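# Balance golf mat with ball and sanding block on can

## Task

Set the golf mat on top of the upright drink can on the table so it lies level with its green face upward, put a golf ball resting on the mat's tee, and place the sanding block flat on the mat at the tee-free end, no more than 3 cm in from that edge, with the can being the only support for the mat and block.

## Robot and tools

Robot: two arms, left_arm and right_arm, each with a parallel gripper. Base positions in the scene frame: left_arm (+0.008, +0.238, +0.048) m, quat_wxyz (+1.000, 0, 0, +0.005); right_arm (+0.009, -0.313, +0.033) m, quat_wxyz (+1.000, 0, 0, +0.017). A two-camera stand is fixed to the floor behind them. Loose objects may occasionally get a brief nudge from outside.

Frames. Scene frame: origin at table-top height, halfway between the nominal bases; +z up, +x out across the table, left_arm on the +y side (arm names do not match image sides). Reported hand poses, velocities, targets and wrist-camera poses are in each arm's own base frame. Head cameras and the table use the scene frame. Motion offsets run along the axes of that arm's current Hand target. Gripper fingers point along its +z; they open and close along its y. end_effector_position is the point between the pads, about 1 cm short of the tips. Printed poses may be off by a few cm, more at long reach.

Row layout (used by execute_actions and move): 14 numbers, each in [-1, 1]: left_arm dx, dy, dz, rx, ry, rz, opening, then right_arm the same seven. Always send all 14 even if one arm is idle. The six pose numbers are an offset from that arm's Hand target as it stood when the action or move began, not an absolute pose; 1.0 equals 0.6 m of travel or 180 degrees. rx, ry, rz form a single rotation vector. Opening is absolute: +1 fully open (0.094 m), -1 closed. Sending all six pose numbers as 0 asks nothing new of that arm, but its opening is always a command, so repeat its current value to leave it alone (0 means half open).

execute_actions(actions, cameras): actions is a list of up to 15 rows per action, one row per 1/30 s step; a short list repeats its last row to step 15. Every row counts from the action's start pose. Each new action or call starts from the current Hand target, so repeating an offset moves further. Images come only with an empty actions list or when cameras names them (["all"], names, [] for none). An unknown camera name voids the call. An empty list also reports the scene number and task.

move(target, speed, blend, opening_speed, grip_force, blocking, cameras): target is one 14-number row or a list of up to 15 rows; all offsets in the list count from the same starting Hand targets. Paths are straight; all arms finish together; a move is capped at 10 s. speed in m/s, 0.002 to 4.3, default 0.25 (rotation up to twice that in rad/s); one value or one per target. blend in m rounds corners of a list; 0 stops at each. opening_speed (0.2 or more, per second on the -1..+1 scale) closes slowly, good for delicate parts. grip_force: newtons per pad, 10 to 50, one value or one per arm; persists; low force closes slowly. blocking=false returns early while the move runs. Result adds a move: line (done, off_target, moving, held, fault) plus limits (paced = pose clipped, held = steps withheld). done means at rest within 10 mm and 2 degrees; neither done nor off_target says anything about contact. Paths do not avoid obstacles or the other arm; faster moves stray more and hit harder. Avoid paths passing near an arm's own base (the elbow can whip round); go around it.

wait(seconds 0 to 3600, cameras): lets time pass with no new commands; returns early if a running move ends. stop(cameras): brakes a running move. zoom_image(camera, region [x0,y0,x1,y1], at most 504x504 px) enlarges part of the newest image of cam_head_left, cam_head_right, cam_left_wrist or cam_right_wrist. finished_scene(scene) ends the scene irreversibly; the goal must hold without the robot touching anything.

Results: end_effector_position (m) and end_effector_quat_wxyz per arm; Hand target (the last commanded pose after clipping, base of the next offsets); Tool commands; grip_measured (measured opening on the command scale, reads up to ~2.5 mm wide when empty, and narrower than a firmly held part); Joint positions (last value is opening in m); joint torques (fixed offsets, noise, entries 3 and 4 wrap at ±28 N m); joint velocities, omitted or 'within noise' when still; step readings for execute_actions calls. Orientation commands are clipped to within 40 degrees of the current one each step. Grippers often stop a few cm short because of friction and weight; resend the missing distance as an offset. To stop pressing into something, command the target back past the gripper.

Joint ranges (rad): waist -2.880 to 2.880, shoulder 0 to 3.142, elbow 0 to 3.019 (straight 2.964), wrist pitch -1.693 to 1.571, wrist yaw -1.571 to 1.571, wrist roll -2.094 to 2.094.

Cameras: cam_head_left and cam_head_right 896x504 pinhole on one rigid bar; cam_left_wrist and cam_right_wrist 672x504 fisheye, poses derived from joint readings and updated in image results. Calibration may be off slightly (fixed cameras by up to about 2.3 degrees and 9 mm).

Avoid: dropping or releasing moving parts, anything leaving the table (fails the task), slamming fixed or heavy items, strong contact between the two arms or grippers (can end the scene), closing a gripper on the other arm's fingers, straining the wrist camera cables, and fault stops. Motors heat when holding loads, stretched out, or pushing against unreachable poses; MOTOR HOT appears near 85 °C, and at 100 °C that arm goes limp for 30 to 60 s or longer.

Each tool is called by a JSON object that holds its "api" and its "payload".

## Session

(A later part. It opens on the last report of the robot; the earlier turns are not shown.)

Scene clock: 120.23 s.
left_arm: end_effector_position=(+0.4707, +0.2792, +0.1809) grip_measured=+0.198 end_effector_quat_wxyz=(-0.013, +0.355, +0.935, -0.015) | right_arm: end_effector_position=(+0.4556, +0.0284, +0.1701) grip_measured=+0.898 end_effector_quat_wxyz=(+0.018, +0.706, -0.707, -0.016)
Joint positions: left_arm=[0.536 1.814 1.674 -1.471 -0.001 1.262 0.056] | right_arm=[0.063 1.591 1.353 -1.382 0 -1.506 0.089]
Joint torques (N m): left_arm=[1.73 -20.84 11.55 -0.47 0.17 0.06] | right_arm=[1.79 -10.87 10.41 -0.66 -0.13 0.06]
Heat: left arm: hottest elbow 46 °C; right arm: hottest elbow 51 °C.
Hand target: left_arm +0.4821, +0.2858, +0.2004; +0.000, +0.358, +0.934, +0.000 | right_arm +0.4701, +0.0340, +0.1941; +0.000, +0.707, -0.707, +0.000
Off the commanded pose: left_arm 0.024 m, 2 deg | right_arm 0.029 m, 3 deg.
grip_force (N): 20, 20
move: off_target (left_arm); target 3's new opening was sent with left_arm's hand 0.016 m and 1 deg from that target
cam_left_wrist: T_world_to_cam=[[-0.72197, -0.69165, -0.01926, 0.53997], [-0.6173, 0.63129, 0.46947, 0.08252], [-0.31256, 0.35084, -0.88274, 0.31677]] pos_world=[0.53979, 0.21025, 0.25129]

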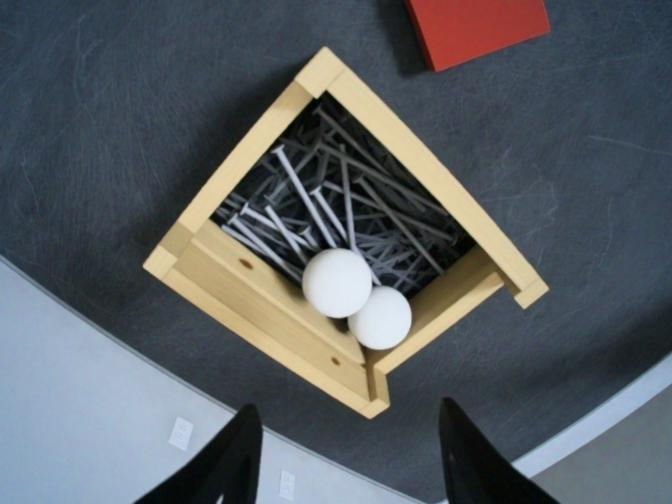

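{"api": "move", "payload": {"target": [[-0.5356,-0.5824,0.0,0,0,0,0.4,0,0,0,0,0,0,0.9],[-0.5356,-0.5824,0.354,0,0,0,0.4,0,0,0,0,0,0,0.9],[-0.5356,-0.5824,0.354,0,0,0,-0.22,0,0,0,0,0,0,0.9],[-0.5356,-0.5824,0.0,0,0,0,-0.22,0,0,0,0,0,0,0.9]], "speed": [0.3,0.15,0.1,0.2], "cameras": ["cam_left_wrist"]}}

Scene clock: 130.90 s.
left_arm: end_effector_position=(+0.4730, -0.1868, +0.1779) grip_measured=-0.096 end_effector_quat_wxyz=(-0.023, +0.364, +0.931, -0.001) | right_arm: end_effector_position=(+0.4556, +0.0284, +0.1701) grip_measured=+0.898 end_effector_quat_wxyz=(+0.018, +0.706, -0.707, -0.016)
Joint positions: left_arm=[-0.375 1.717 1.534 -1.433 0.002 0.37 0.042] | right_arm=[0.063 1.591 1.353 -1.382 0 -1.506 0.089]
Joint torques (N m): left_arm=[1.55 -19.31 11.45 -0.4 -0.04 -0.09] | right_arm=[1.79 -10.87 10.59 -0.4 -0.1 0.03]
Heat: left arm: hottest elbow 46 °C; right arm: hottest elbow 52 °C.
Hand target: left_arm +0.4870, -0.1888, +0.2002; +0.000, +0.358, +0.934, +0.000 | right_arm +0.4701, +0.0340, +0.1941; +0.000, +0.707, -0.707, +0.000
Off the commanded pose: left_arm 0.027 m, 3 deg | right_arm 0.029 m, 3 deg.
grip_force (N): 20, 20
move: off_target (left_arm)
cam_left_wrist: T_world_to_cam=[[-0.73598, -0.67605, -0.03589, 0.23174], [-0.60037, 0.62727, 0.49607, 0.36606], [-0.31285, 0.38664, -0.86754, 0.48246]] pos_world=[0.54127, -0.25949, 0.24528]

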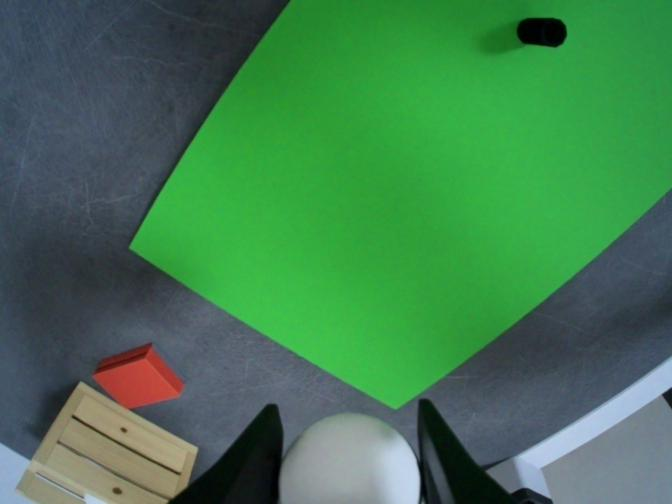

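{"api": "move", "payload": {"target": [[0.5353,0.5871,0.0,0,0,0,-0.22,0,0,0,0,0,0,0.9],[0.5353,0.5871,0.3,0,0,0,-0.22,0,0,0,0,0,0,0.9],[0.5353,0.5871,0.3,0,0,0,0.2,0,0,0,0,0,0,0.9],[0.5353,0.5871,0.0,0,0,0,0.2,0,0,0,0,0,0,0.9]], "speed": [0.25,0.15,0.1,0.2], "opening_speed": 0.8, "cameras": ["cam_left_wrist","cam_head_left"]}}

Scene clock: 147.40 s.
left_arm: end_effector_position=(+0.4742, +0.2787, +0.1813) grip_measured=+0.198 end_effector_quat_wxyz=(-0.012, +0.358, +0.934, -0.015) | right_arm: end_effector_position=(+0.4556, +0.0284, +0.1701) grip_measured=+0.898 end_effector_quat_wxyz=(+0.018, +0.706, -0.707, -0.016)
Joint positions: left_arm=[0.532 1.82 1.685 -1.474 0.001 1.264 0.056] | right_arm=[0.063 1.591 1.353 -1.382 0 -1.506 0.089]
Joint torques (N m): left_arm=[1.73 -20.84 11.52 -0.39 0.09 0.03] | right_arm=[2.78 -10.58 10.61 -0.64 -0.19 -0.01]
Heat: left arm: hottest elbow 48 °C; right arm: hottest elbow 52 °C.
Hand target: left_arm +0.4841, +0.2879, +0.2005; +0.000, +0.358, +0.934, +0.000 | right_arm +0.4701, +0.0340, +0.1941; +0.000, +0.707, -0.707, +0.000
Off the commanded pose: left_arm 0.023 m, 2 deg | right_arm 0.029 m, 3 deg.
grip_force (N): 20, 20
move: off_target (left_arm); target 3's new opening was sent with left_arm's hand 0.032 m and 4 deg from that target
cam_left_wrist: T_world_to_cam=[[-0.72615, -0.68725, -0.01957, 0.54302], [-0.61423, 0.63568, 0.46758, 0.08253], [-0.30891, 0.35155, -0.88374, 0.31656]] pos_world=[0.5428, 0.20944, 0.25179]
Images, in order (width x height): cam_head_left 896x504, cam_left_wrist 672x504.

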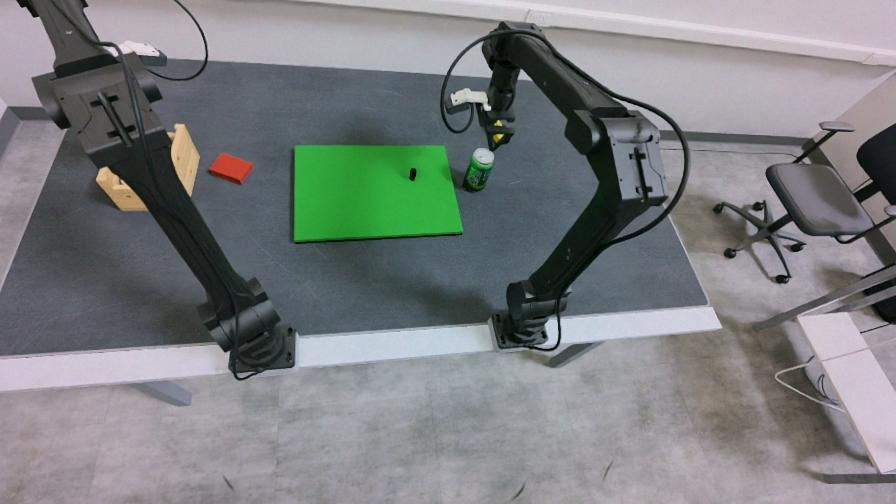

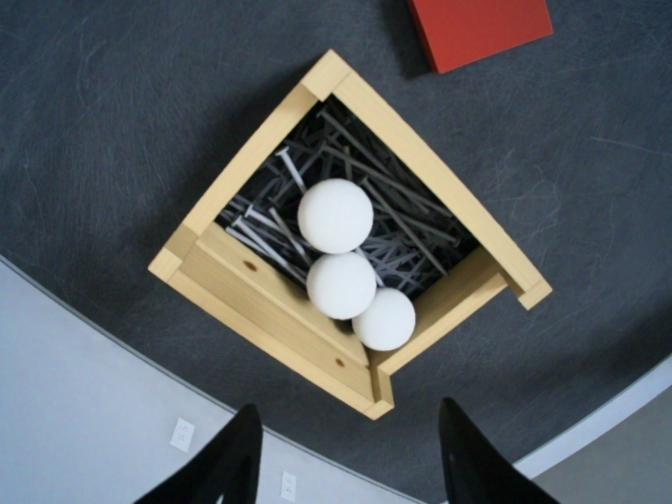

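{"api": "move", "payload": {"target": [-0.2234,-0.191,0.1333,0,0,-0.639,0.8,0,0,0,0,0,0,0.9], "speed": 0.25, "cameras": ["cam_left_wrist"]}}

Scene clock: 155.33 s.
left_arm: end_effector_position=(+0.5062, +0.1163, +0.1145) grip_measured=+0.798 end_effector_quat_wxyz=(-0.010, -0.594, +0.804, +0.003) | right_arm: end_effector_position=(+0.4556, +0.0284, +0.1701) grip_measured=+0.898 end_effector_quat_wxyz=(+0.018, +0.706, -0.707, -0.016)
Joint positions: left_arm=[0.228 1.772 1.437 -1.257 0.003 -1.046 0.084] | right_arm=[0.063 1.591 1.353 -1.382 0 -1.506 0.089]
Joint torques (N m): left_arm=[1.14 -21.13 6.8 0.58 -0.2 -0.1] | right_arm=[2.37 -11.22 10.55 -0.38 -0.1 0.11]
Heat: left arm: hottest elbow 48 °C; right arm: hottest elbow 53 °C.
Hand target: left_arm +0.5070, +0.1131, +0.1203; +0.000, -0.595, +0.804, +0.000 | right_arm +0.4701, +0.0340, +0.1941; +0.000, +0.707, -0.707, +0.000
Off the commanded pose: left_arm 0.007 m, 1 deg | right_arm 0.029 m, 3 deg.
grip_force (N): 20, 20
move: done
cam_left_wrist: T_world_to_cam=[[0.92644, -0.36923, -0.07328, -0.41417], [-0.29385, -0.83103, 0.47227, 0.2445], [-0.23527, -0.416, -0.8784, 0.3759]] pos_world=[0.54399, 0.20664, 0.18438]

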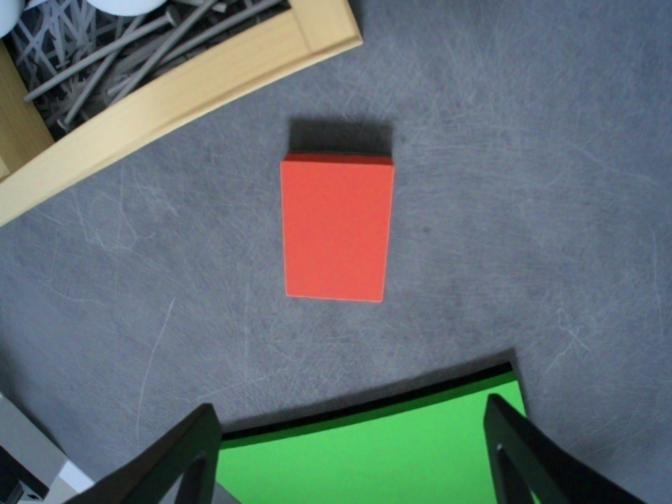

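{"api": "move", "payload": {"target": [[0.002,0.0215,0.265,0,0,0,0.8,0,0,0,0,0,0,0.9],[0.002,0.0215,0.265,0,0,0,0.15,0,0,0,0,0,0,0.9],[0.002,0.0215,0.0,0,0,0,0.15,0,0,0,0,0,0,0.9]], "speed": [0.12,0.1,0.15], "cameras": ["cam_left_wrist"]}}

Scene clock: 164.70 s.
left_arm: end_effector_position=(+0.4800, +0.1104, +0.1035) grip_measured=+0.152 end_effector_quat_wxyz=(-0.016, -0.591, +0.806, +0.008) | right_arm: end_effector_position=(+0.4556, +0.0284, +0.1701) grip_measured=+0.898 end_effector_quat_wxyz=(+0.018, +0.706, -0.707, -0.016)
Joint positions: left_arm=[0.226 1.725 1.341 -1.223 -0.003 -1.039 0.054] | right_arm=[0.063 1.591 1.353 -1.382 0 -1.506 0.089]
Joint torques (N m): left_arm=[1.73 -18.73 10.44 -0.35 0.04 -0.08] | right_arm=[2.37 -11.16 10.56 -0.54 -0.09 0.05]
Heat: left arm: hottest elbow 47 °C; right arm: hottest elbow 53 °C.
Hand target: left_arm +0.4944, +0.1157, +0.1205; +0.000, -0.595, +0.804, +0.000 | right_arm +0.4701, +0.0340, +0.1941; +0.000, +0.707, -0.707, +0.000
Off the commanded pose: left_arm 0.023 m, 2 deg | right_arm 0.029 m, 3 deg.
grip_force (N): 20, 20
move: off_target (left_arm); target 2's new opening was sent with left_arm's hand 0.048 m and 5 deg from that target
cam_left_wrist: T_world_to_cam=[[0.92219, -0.37666, -0.08777, -0.38839], [-0.29358, -0.82951, 0.4751, 0.23646], [-0.25176, -0.41237, -0.87554, 0.36492]] pos_world=[0.51946, 0.20034, 0.17307]

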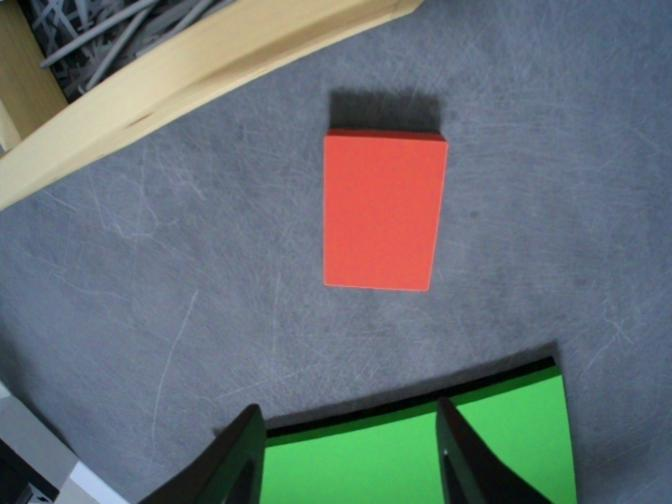

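{"api": "move", "payload": {"target": [-0.010,-0.0171,-0.03,0,0,0.978,0.8,0,0,0,0,0,0,0.9], "speed": 0.3, "cameras": ["cam_left_wrist","cam_head_right"]}}

Scene clock: 175.50 s.
left_arm: end_effector_position=(+0.4911, +0.1131, +0.1268) grip_measured=+0.798 end_effector_quat_wxyz=(-0.007, +0.781, +0.624, -0.010) | right_arm: end_effector_position=(+0.4556, +0.0284, +0.1701) grip_measured=+0.898 end_effector_quat_wxyz=(+0.018, +0.706, -0.707, -0.016)
Joint positions: left_arm=[0.226 1.725 1.407 -1.276 -0.003 2.019 0.084] | right_arm=[0.063 1.591 1.353 -1.382 0 -1.506 0.089]
Joint torques (N m): left_arm=[1.73 -17.85 10.89 -0.5 0.24 0.08] | right_arm=[2.14 -10.81 10.51 -0.65 -0.16 0.11]
Heat: left arm: hottest elbow 47 °C; right arm: hottest elbow 53 °C.
Hand target: left_arm +0.5059, +0.1184, +0.1384; +0.000, +0.783, +0.622, +0.000 | right_arm +0.4701, +0.0340, +0.1941; +0.000, +0.707, -0.707, +0.000
Off the commanded pose: left_arm 0.020 m, 1 deg | right_arm 0.029 m, 3 deg.
grip_force (N): 20, 20
move: off_target (left_arm)
cam_left_wrist: T_world_to_cam=[[-0.95394, 0.29792, -0.03517, 0.44286], [0.25061, 0.85586, 0.45244, -0.22413], [0.16489, 0.42279, -0.8911, 0.09214]] pos_world=[0.46344, 0.02093, 0.19909]
Images, in order (width x height): cam_head_right 896x504, cam_left_wrist 672x504.

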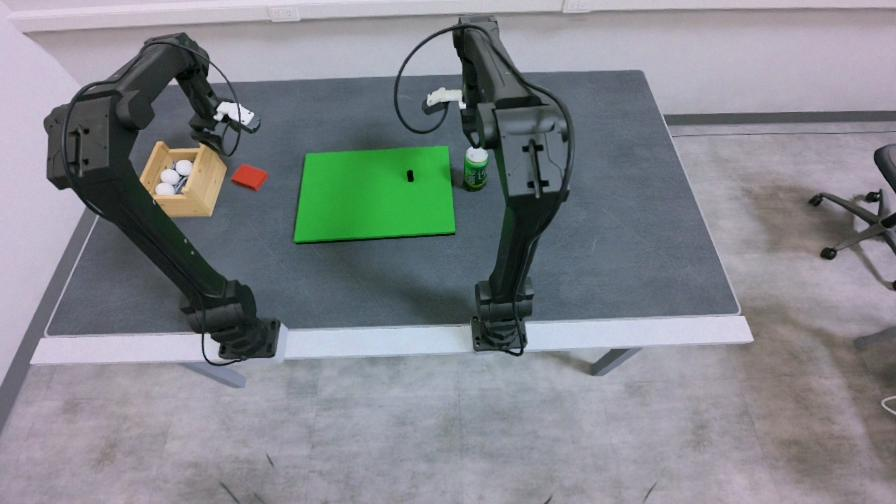

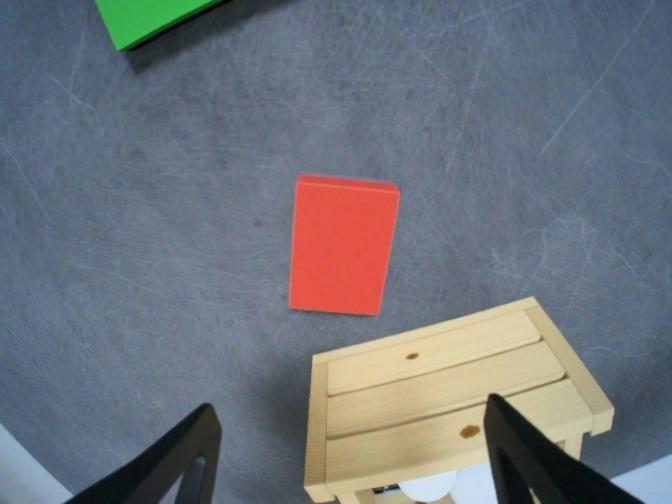

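{"api": "move", "payload": {"target": [[0.0172,0.0078,0.298,0,0,0,0.8,0,0,0,0,0,0,0.9],[0.0172,0.0078,0.298,0,0,0,0.15,0,0,0,0,0,0,0.9],[0.0172,0.0078,0.0,0,0,0,0.15,0,0,0,0,0,0,0.9]], "speed": [0.12,0.1,0.15], "cameras": ["cam_left_wrist"]}}

Scene clock: 186.30 s.
left_arm: end_effector_position=(+0.4986, +0.1220, +0.1171) grip_measured=+0.152 end_effector_quat_wxyz=(-0.010, +0.781, +0.624, -0.019) | right_arm: end_effector_position=(+0.4556, +0.0284, +0.1701) grip_measured=+0.898 end_effector_quat_wxyz=(+0.018, +0.706, -0.707, -0.016)
Joint positions: left_arm=[0.24 1.768 1.438 -1.284 -0.003 2.033 0.054] | right_arm=[0.063 1.591 1.353 -1.382 0 -1.506 0.089]
Joint torques (N m): left_arm=[1.67 -20.07 10.67 -0.59 0.2 0.04] | right_arm=[1.79 -11.22 10.48 -0.51 -0.09 0.04]
Heat: left arm: hottest elbow 47 °C; right arm: hottest elbow 53 °C.
Hand target: left_arm +0.5128, +0.1273, +0.1383; +0.000, +0.783, +0.622, +0.000 | right_arm +0.4701, +0.0340, +0.1941; +0.000, +0.707, -0.707, +0.000
Off the commanded pose: left_arm 0.026 m, 3 deg | right_arm 0.029 m, 3 deg.
grip_force (N): 20, 20
move: off_target (left_arm); target 2's new opening was sent with left_arm's hand 0.036 m and 1 deg from that target
cam_left_wrist: T_world_to_cam=[[-0.95434, 0.29813, -0.01883, 0.44522], [0.25933, 0.85813, 0.44313, -0.23272], [0.14827, 0.41801, -0.89626, 0.0879]] pos_world=[0.47221, 0.03022, 0.19029]

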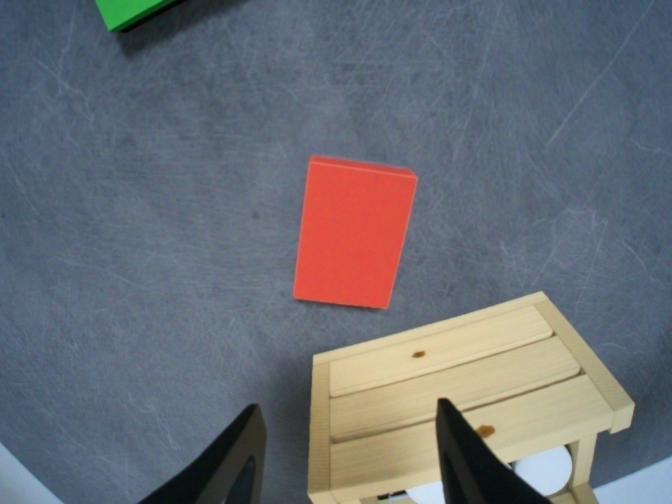

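{"api": "move", "payload": {"target": [0.0,0.0,0.28,0,0,0,0.8,0,0,0,0,0,0,0.9], "speed": 0.1, "cameras": ["cam_left_wrist","cam_head_left","cam_head_right"]}}

Scene clock: 190.50 s.
left_arm: end_effector_position=(+0.5165, +0.1266, -0.0050) grip_measured=+0.798 end_effector_quat_wxyz=(+0.003, +0.781, +0.624, +0.011) | right_arm: end_effector_position=(+0.4556, +0.0284, +0.1701) grip_measured=+0.898 end_effector_quat_wxyz=(+0.018, +0.706, -0.707, -0.016)
Joint positions: left_arm=[0.24 1.917 1.301 -0.932 -0.005 2.034 0.084] | right_arm=[0.063 1.591 1.353 -1.382 0 -1.506 0.089]
Joint torques (N m): left_arm=[1.61 -16.44 5.5 1.33 0.32 0.06] | right_arm=[2.26 -11.22 10.54 -0.58 -0.09 -0.02]
Heat: left arm: hottest elbow 47 °C; right arm: hottest elbow 53 °C.
Hand target: left_arm +0.5128, +0.1274, -0.0297; +0.000, +0.783, +0.622, +0.000 | right_arm +0.4701, +0.0340, +0.1941; +0.000, +0.707, -0.707, +0.000
Off the commanded pose: left_arm 0.025 m, 1 deg | right_arm 0.029 m, 3 deg.
grip_force (N): 20, 20
move: off_target (left_arm)
cam_left_wrist: T_world_to_cam=[[-0.95114, 0.29967, -0.07442, 0.45644], [0.23079, 0.8501, 0.47336, -0.17135], [0.20512, 0.43305, -0.87772, -0.0572]] pos_world=[0.48542, 0.03365, 0.06488]
Images, in order (width x height): cam_head_left 896x504, cam_head_right 896x504, cam_left_wrist 672x504.

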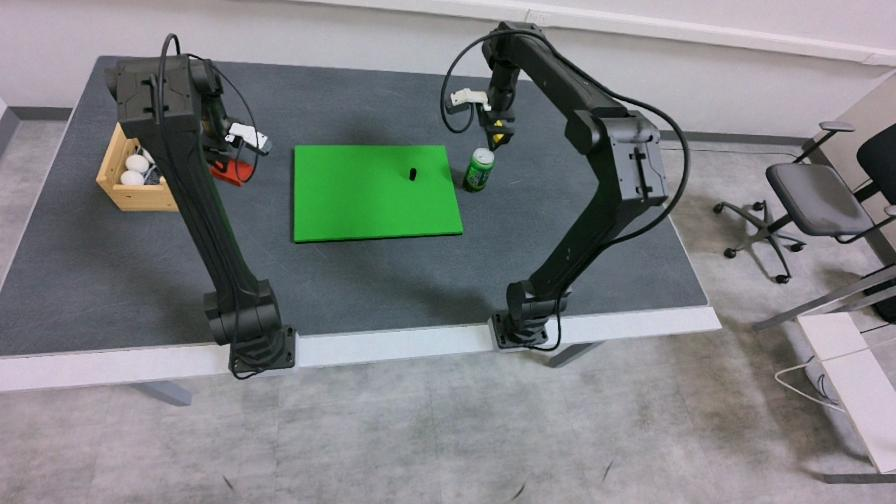

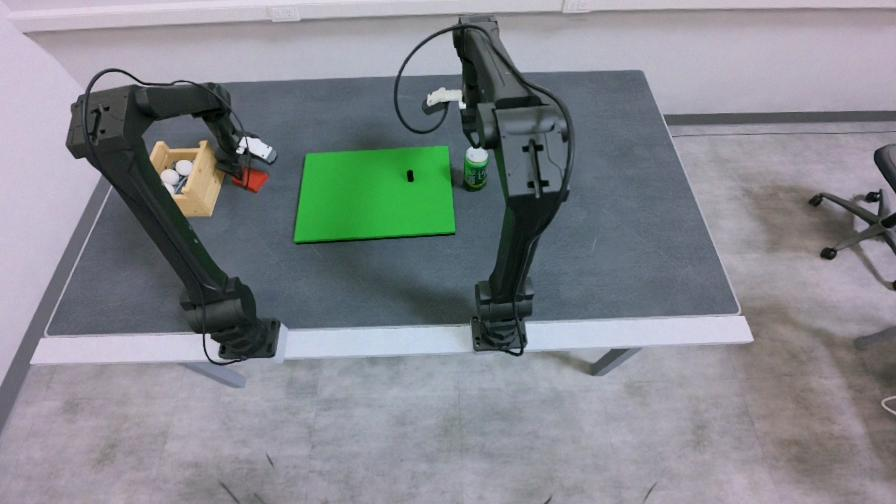

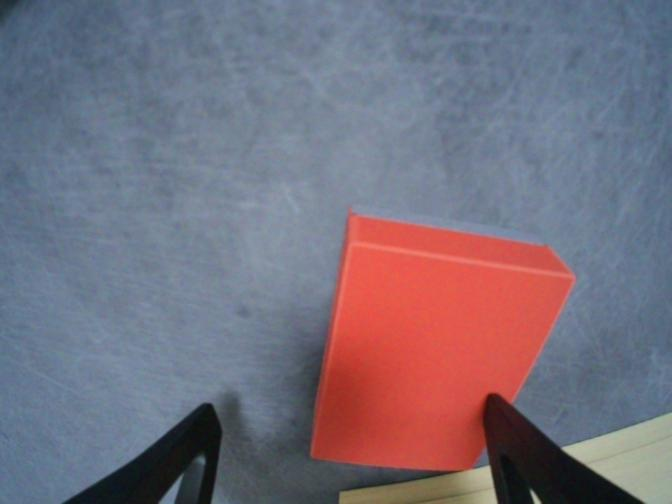

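{"api": "move", "payload": {"target": [[0.0,0.0,-0.07,0,0,0,0.9,0,0,0,0,0,0,0.9],[-0.0133,-0.0367,-0.07,0,0,0,0.9,0,0,0,0,0,0,0.9]], "speed": 0.08, "cameras": ["cam_left_wrist"]}}

Scene clock: 197.70 s.
left_arm: end_effector_position=(+0.4902, +0.1203, +0.0082) grip_measured=+0.898 end_effector_quat_wxyz=(-0.005, +0.783, +0.622, -0.007) | right_arm: end_effector_position=(+0.4556, +0.0284, +0.1701) grip_measured=+0.898 end_effector_quat_wxyz=(+0.018, +0.706, -0.707, -0.016)
Joint positions: left_arm=[0.241 1.86 1.253 -0.98 -0.003 2.039 0.089] | right_arm=[0.063 1.591 1.353 -1.382 0 -1.506 0.089]
Joint torques (N m): left_arm=[1.85 -20.72 5.83 0.47 0.22 0.03] | right_arm=[2.49 -11.05 10.52 -0.44 -0.11 0.07]
Heat: left arm: hottest elbow 46 °C; right arm: hottest elbow 54 °C.
Hand target: left_arm +0.4896, +0.1246, +0.0123; +0.000, +0.783, +0.622, +0.000 | right_arm +0.4701, +0.0340, +0.1941; +0.000, +0.707, -0.707, +0.000
Off the commanded pose: left_arm 0.006 m, 1 deg | right_arm 0.029 m, 3 deg.
grip_force (N): 20, 20
move: done
cam_left_wrist: T_world_to_cam=[[-0.95195, 0.30336, -0.04204, 0.43408], [0.25203, 0.85396, 0.45523, -0.17687], [0.174, 0.42276, -0.88938, -0.021]] pos_world=[0.46146, 0.02823, 0.08008]

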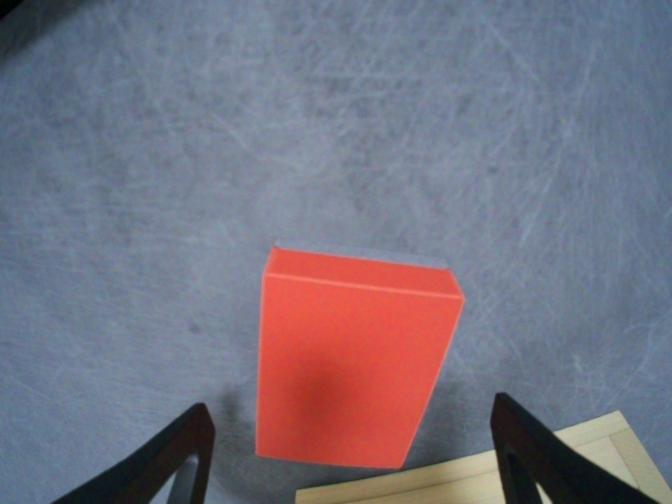

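{"api": "move", "payload": {"target": [0.0,-0.005,0.09,0,0,0,0.9,0,0,0,0,0,0,0.9], "speed": 0.08, "cameras": ["cam_left_wrist"]}}

Scene clock: 201.27 s.
left_arm: end_effector_position=(+0.4915, +0.1222, -0.0287) grip_measured=+0.898 end_effector_quat_wxyz=(+0.003, +0.783, +0.622, +0.009) | right_arm: end_effector_position=(+0.4556, +0.0284, +0.1701) grip_measured=+0.898 end_effector_quat_wxyz=(+0.018, +0.706, -0.707, -0.016)
Joint positions: left_arm=[0.244 1.905 1.202 -0.849 -0.001 2.043 0.089] | right_arm=[0.063 1.591 1.353 -1.382 0 -1.506 0.089]
Joint torques (N m): left_arm=[2.02 -17.26 5.57 0.5 0.18 0.05] | right_arm=[2.49 -11.28 10.58 -0.46 -0.17 0.03]
Heat: left arm: hottest elbow 46 °C; right arm: hottest elbow 54 °C.
Hand target: left_arm +0.4867, +0.1253, -0.0417; +0.000, +0.783, +0.622, +0.000 | right_arm +0.4701, +0.0340, +0.1941; +0.000, +0.707, -0.707, +0.000
Off the commanded pose: left_arm 0.014 m, 1 deg | right_arm 0.029 m, 3 deg.
grip_force (N): 20, 20
move: off_target (left_arm)
cam_left_wrist: T_world_to_cam=[[-0.94994, 0.3038, -0.07296, 0.4312], [0.23599, 0.85072, 0.46966, -0.15331], [0.20475, 0.42893, -0.87983, -0.07045]] pos_world=[0.46021, 0.02965, 0.04148]

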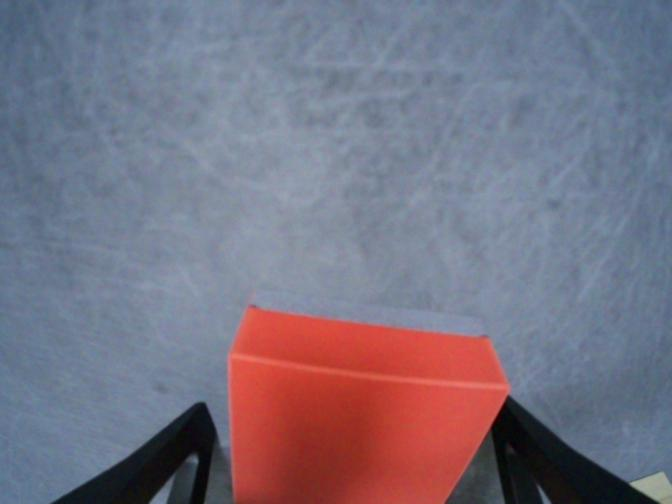

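{"api": "move", "payload": {"target": [[0,0,0,0,0,0,0.15,0,0,0,0,0,0,0.9],[0.0,0,-0.2,0,0,0,0.15,0,0,0,0,0,0,0.9]], "speed": 0.12, "cameras": ["cam_left_wrist"]}}

Scene clock: 208.13 s.
left_arm: end_effector_position=(+0.4689, +0.1165, +0.0551) grip_measured=+0.371 end_effector_quat_wxyz=(-0.011, +0.783, +0.622, -0.023) | right_arm: end_effector_position=(+0.4556, +0.0284, +0.1701) grip_measured=+0.898 end_effector_quat_wxyz=(+0.018, +0.706, -0.707, -0.016)
Joint positions: left_arm=[0.244 1.767 1.258 -1.113 -0.001 2.044 0.064] | right_arm=[0.063 1.591 1.353 -1.382 0 -1.506 0.089]
Joint torques (N m): left_arm=[2.26 -19.72 10.33 -0.59 0.15 0.05] | right_arm=[1.32 -10.87 10.55 -0.65 -0.12 0.04]
Heat: left arm: hottest elbow 45 °C; right arm: hottest elbow 54 °C.
Hand target: left_arm +0.4867, +0.1253, +0.0784; +0.000, +0.783, +0.622, +0.000 | right_arm +0.4701, +0.0340, +0.1941; +0.000, +0.707, -0.707, +0.000
Off the commanded pose: left_arm 0.030 m, 3 deg | right_arm 0.029 m, 3 deg.
grip_force (N): 20, 20
move: off_target (left_arm)
cam_left_wrist: T_world_to_cam=[[-0.95263, 0.30386, -0.01333, 0.41549], [0.26761, 0.85821, 0.43802, -0.19645], [0.14454, 0.4137, -0.89886, 0.04139]] pos_world=[0.4424, 0.02522, 0.12879]

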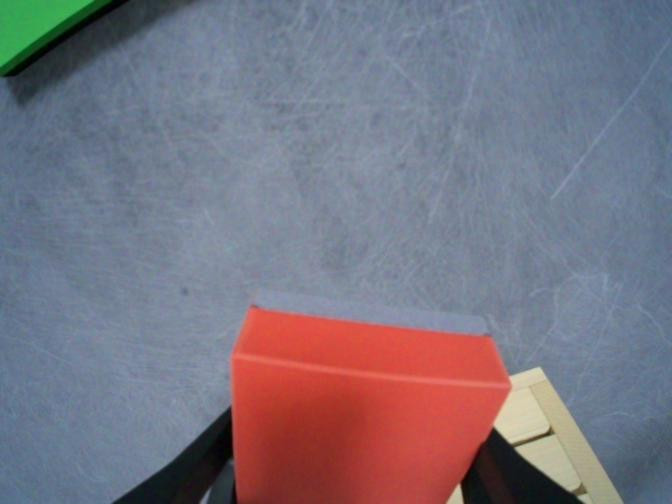

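{"api": "move", "payload": {"target": [-0.3622,-0.0137,0.03,0,0,-0.583,0.15,0,0,0,0,0,0,0.9], "speed": 0.2, "cameras": ["cam_left_wrist","cam_head_left","cam_head_right"]}}

Scene clock: 217.63 s.
left_arm: end_effector_position=(+0.4278, -0.0813, +0.0519) grip_measured=+0.371 end_effector_quat_wxyz=(-0.015, -0.017, +1.000, +0.002) | right_arm: end_effector_position=(+0.4556, +0.0284, +0.1701) grip_measured=+0.898 end_effector_quat_wxyz=(+0.018, +0.706, -0.707, -0.016)
Joint positions: left_arm=[-0.186 1.65 1.09 -1.041 0.002 -0.219 0.064] | right_arm=[0.063 1.591 1.353 -1.382 0 -1.506 0.089]
Joint torques (N m): left_arm=[0.73 -18.43 6.32 0.62 -0.11 -0.08] | right_arm=[1.9 -11.11 10.55 -0.36 -0.12 0.05]
Heat: left arm: hottest elbow 46 °C; right arm: hottest elbow 54 °C.
Hand target: left_arm +0.4297, -0.0846, +0.0603; +0.000, -0.017, +1.000, +0.000 | right_arm +0.4701, +0.0340, +0.1941; +0.000, +0.707, -0.707, +0.000
Off the commanded pose: left_arm 0.009 m, 2 deg | right_arm 0.029 m, 3 deg.
grip_force (N): 20, 20
move: done
cam_left_wrist: T_world_to_cam=[[-0.04938, -0.99703, -0.05912, -0.05332], [-0.8734, 0.01439, 0.4868, 0.40273], [-0.4845, 0.07568, -0.87151, 0.36647]] pos_world=[0.52667, -0.08669, 0.12018]
Images, in order (width x height): cam_head_left 896x504, cam_head_right 896x504, cam_left_wrist 672x504.

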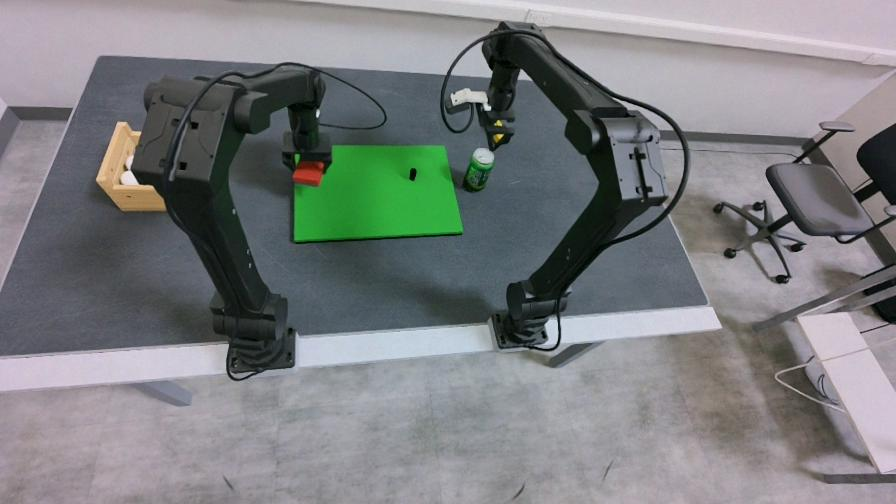

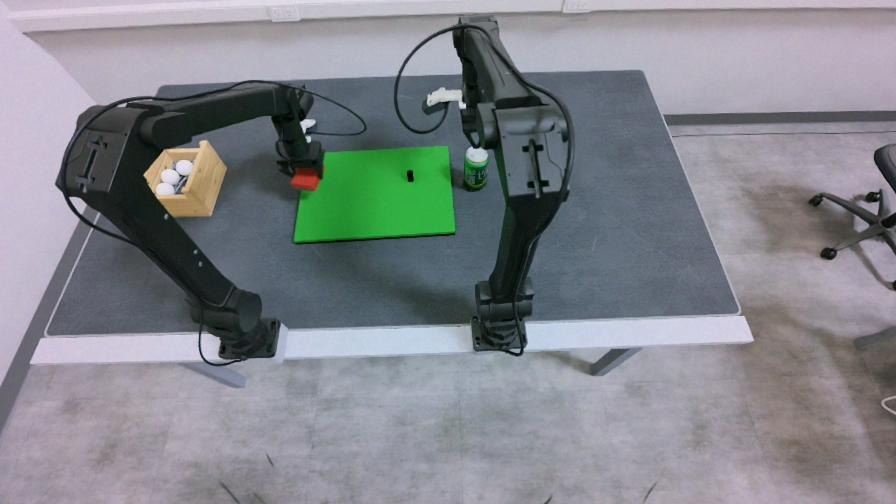

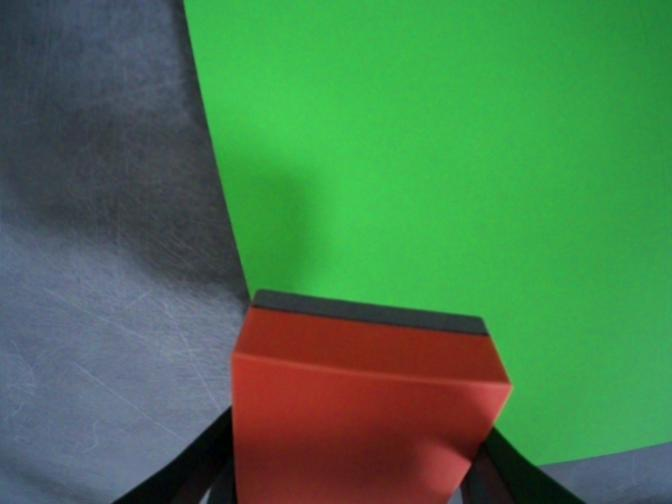

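{"api": "zoom_image", "payload": {"camera": "cam_head_left", "region": [270, 120, 470, 260]}}

{"api": "zoom_image", "payload": {"camera": "cam_head_right", "region": [270, 120, 470, 260]}}

Scaled by 2.520.

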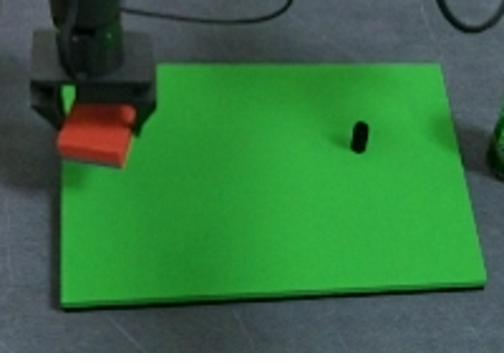

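Scaled by 2.520.

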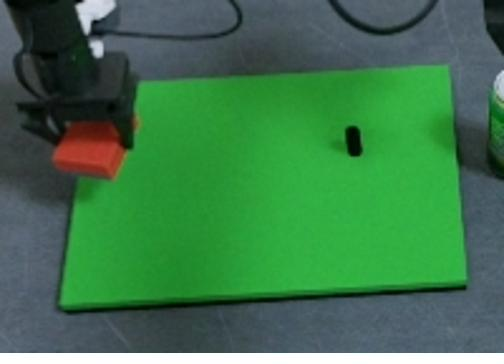

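{"api": "move", "payload": {"target": [-0.01,0.002,0.085,0,0,-0.0639,0.15,0,0,0,0,0,0,0.9], "speed": 0.1, "cameras": ["cam_left_wrist","cam_head_left","cam_head_right"]}}

{"api": "zoom_image", "payload": {"camera": "cam_head_left", "region": [270, 120, 470, 260]}}

{"api": "zoom_image", "payload": {"camera": "cam_head_right", "region": [270, 120, 470, 260]}}

Scene clock: 226.97 s.
left_arm: end_effector_position=(+0.4358, -0.0828, +0.0158) grip_measured=+0.371 end_effector_quat_wxyz=(+0.002, -0.114, +0.994, -0.002) | right_arm: end_effector_position=(+0.4556, +0.0284, +0.1701) grip_measured=+0.898 end_effector_quat_wxyz=(+0.018, +0.706, -0.707, -0.016)
Joint positions: left_arm=[-0.186 1.705 1.049 -0.911 0.002 -0.414 0.064] | right_arm=[0.063 1.591 1.353 -1.382 0 -1.506 0.089]
Joint torques (N m): left_arm=[1.14 -15.33 6 0.81 -0.17 -0.1] | right_arm=[2.61 -10.81 10.37 -0.34 -0.14 0.06]
Heat: left arm: hottest elbow 45 °C; right arm: hottest elbow 54 °C.
Hand target: left_arm +0.4357, -0.0832, +0.0092; +0.000, -0.117, +0.993, +0.000 | right_arm +0.4701, +0.0340, +0.1941; +0.000, +0.707, -0.707, +0.000
Off the commanded pose: left_arm 0.006 m, 0 deg | right_arm 0.029 m, 3 deg.
grip_force (N): 20, 20
move: done
cam_left_wrist: T_world_to_cam=[[0.14664, -0.98771, -0.0541, -0.14123], [-0.87577, -0.15507, 0.45714, 0.41481], [-0.45991, -0.01965, -0.88775, 0.32064]] pos_world=[0.53146, -0.06887, 0.08738]
Images, in order (width x height): cam_head_left 896x504, cam_head_right 896x504, cam_left_wrist 672x504.

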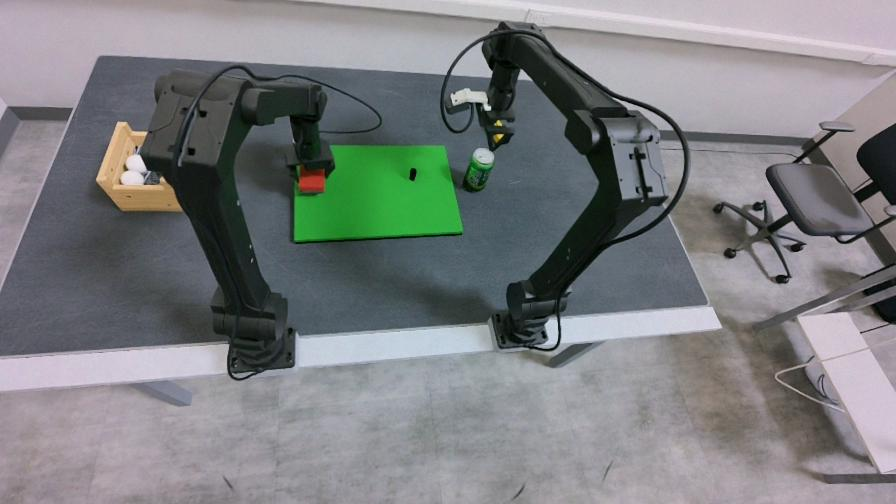

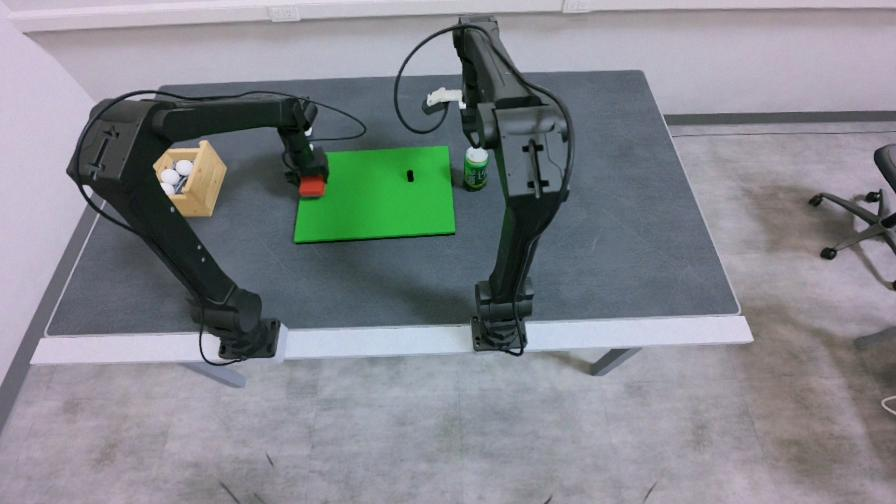

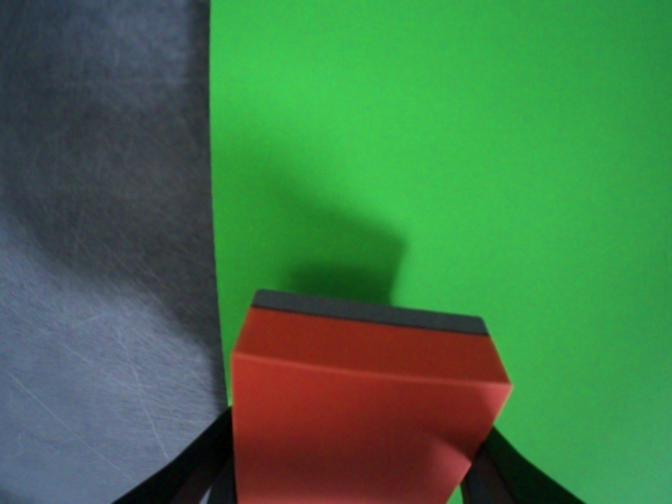

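Scaled by 2.520.

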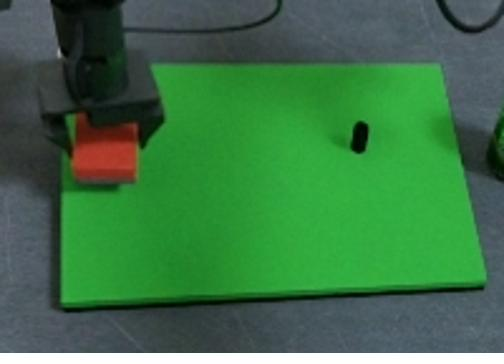

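Scaled by 2.520.

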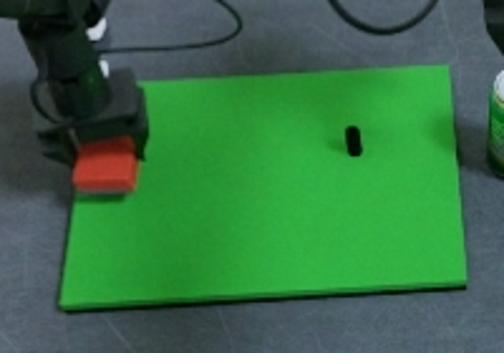

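{"api": "move", "payload": {"target": [[0.0243,0.0058,0.0,0,0,0,0.15,0,0,0,0,0,0,0.9],[0.0243,0.0058,0.047,0,0,0,0.15,0,0,0,0,0,0,0.9],[0.0243,0.0058,0.047,0,0,0,0.85,0,0,0,0,0,0,0.9],[0.0243,0.0058,-0.15,0,0,0,0.85,0,0,0,0,0,0,0.9]], "speed": [0.08,0.04,0.05,0.12], "opening_speed": 0.8, "cameras": ["cam_left_wrist","cam_head_left","cam_head_right"]}}

{"api": "zoom_image", "payload": {"camera": "cam_head_left", "region": [270, 120, 470, 260]}}

{"api": "zoom_image", "payload": {"camera": "cam_head_right", "region": [270, 120, 470, 260]}}

Scene clock: 239.07 s.
left_arm: end_effector_position=(+0.4046, -0.0771, +0.0813) grip_measured=+0.848 end_effector_quat_wxyz=(-0.020, -0.118, +0.993, +0.005) | right_arm: end_effector_position=(+0.4556, +0.0284, +0.1701) grip_measured=+0.898 end_effector_quat_wxyz=(+0.018, +0.706, -0.707, -0.016)
Joint positions: left_arm=[-0.186 1.56 1.066 -1.118 0.002 -0.422 0.087] | right_arm=[0.063 1.591 1.353 -1.382 0 -1.506 0.089]
Joint torques (N m): left_arm=[1.08 -15.68 10.13 -0.36 -0.11 -0.1] | right_arm=[2.26 -11.34 10.59 -0.42 -0.15 0.05]
Heat: left arm: hottest elbow 44 °C; right arm: hottest elbow 54 °C.
Hand target: left_arm +0.4206, -0.0833, +0.0993; +0.000, -0.117, +0.993, +0.000 | right_arm +0.4701, +0.0340, +0.1941; +0.000, +0.707, -0.707, +0.000
Off the commanded pose: left_arm 0.025 m, 2 deg | right_arm 0.029 m, 3 deg.
grip_force (N): 20, 20
move: off_target (left_arm)
cam_left_wrist: T_world_to_cam=[[0.15143, -0.98605, -0.06907, -0.1281], [-0.85355, -0.16568, 0.49396, 0.34556], [-0.49852, -0.01585, -0.86674, 0.37879]] pos_world=[0.50318, -0.06306, 0.14877]
Images, in order (width x height): cam_head_left 896x504, cam_head_right 896x504, cam_left_wrist 672x504.

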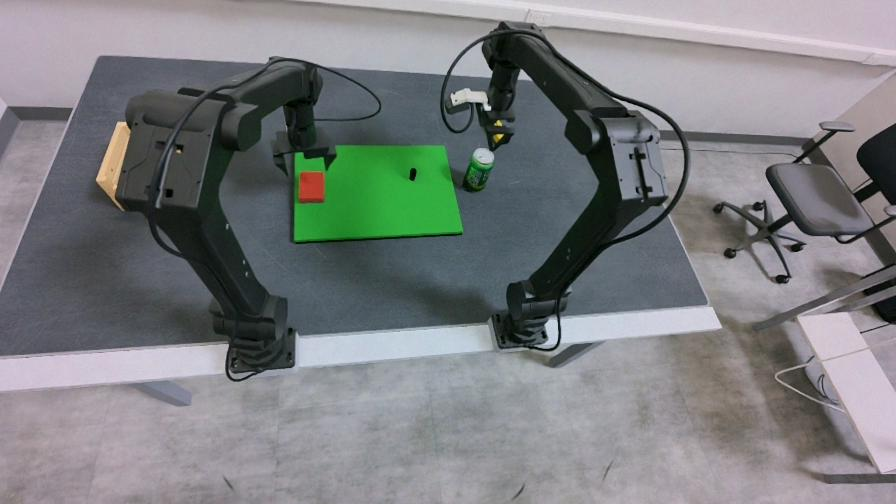

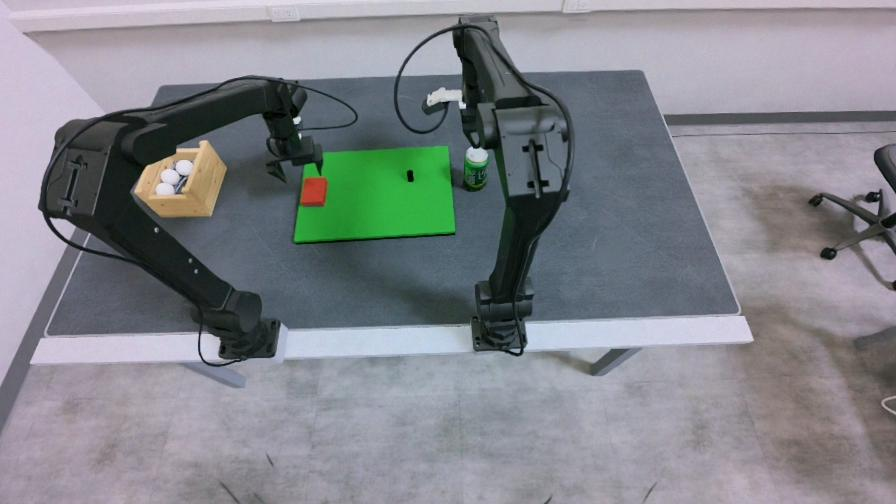

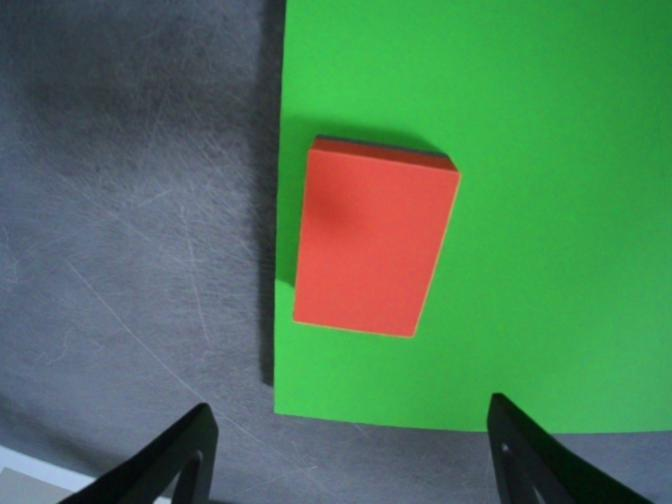

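Scaled by 2.520.

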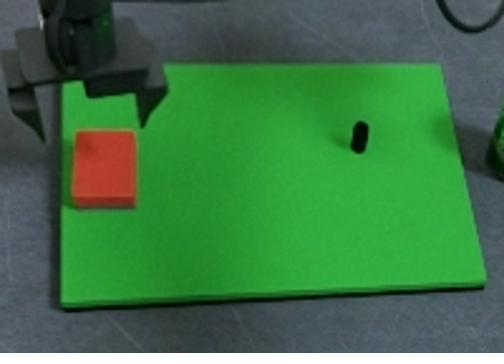

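Scaled by 2.520.

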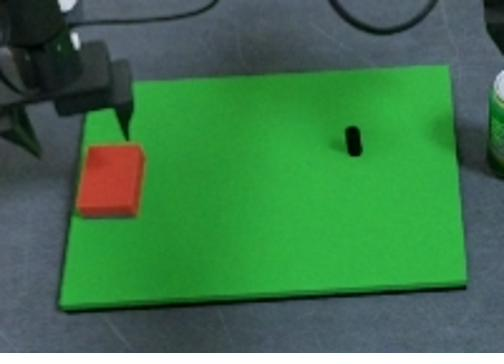

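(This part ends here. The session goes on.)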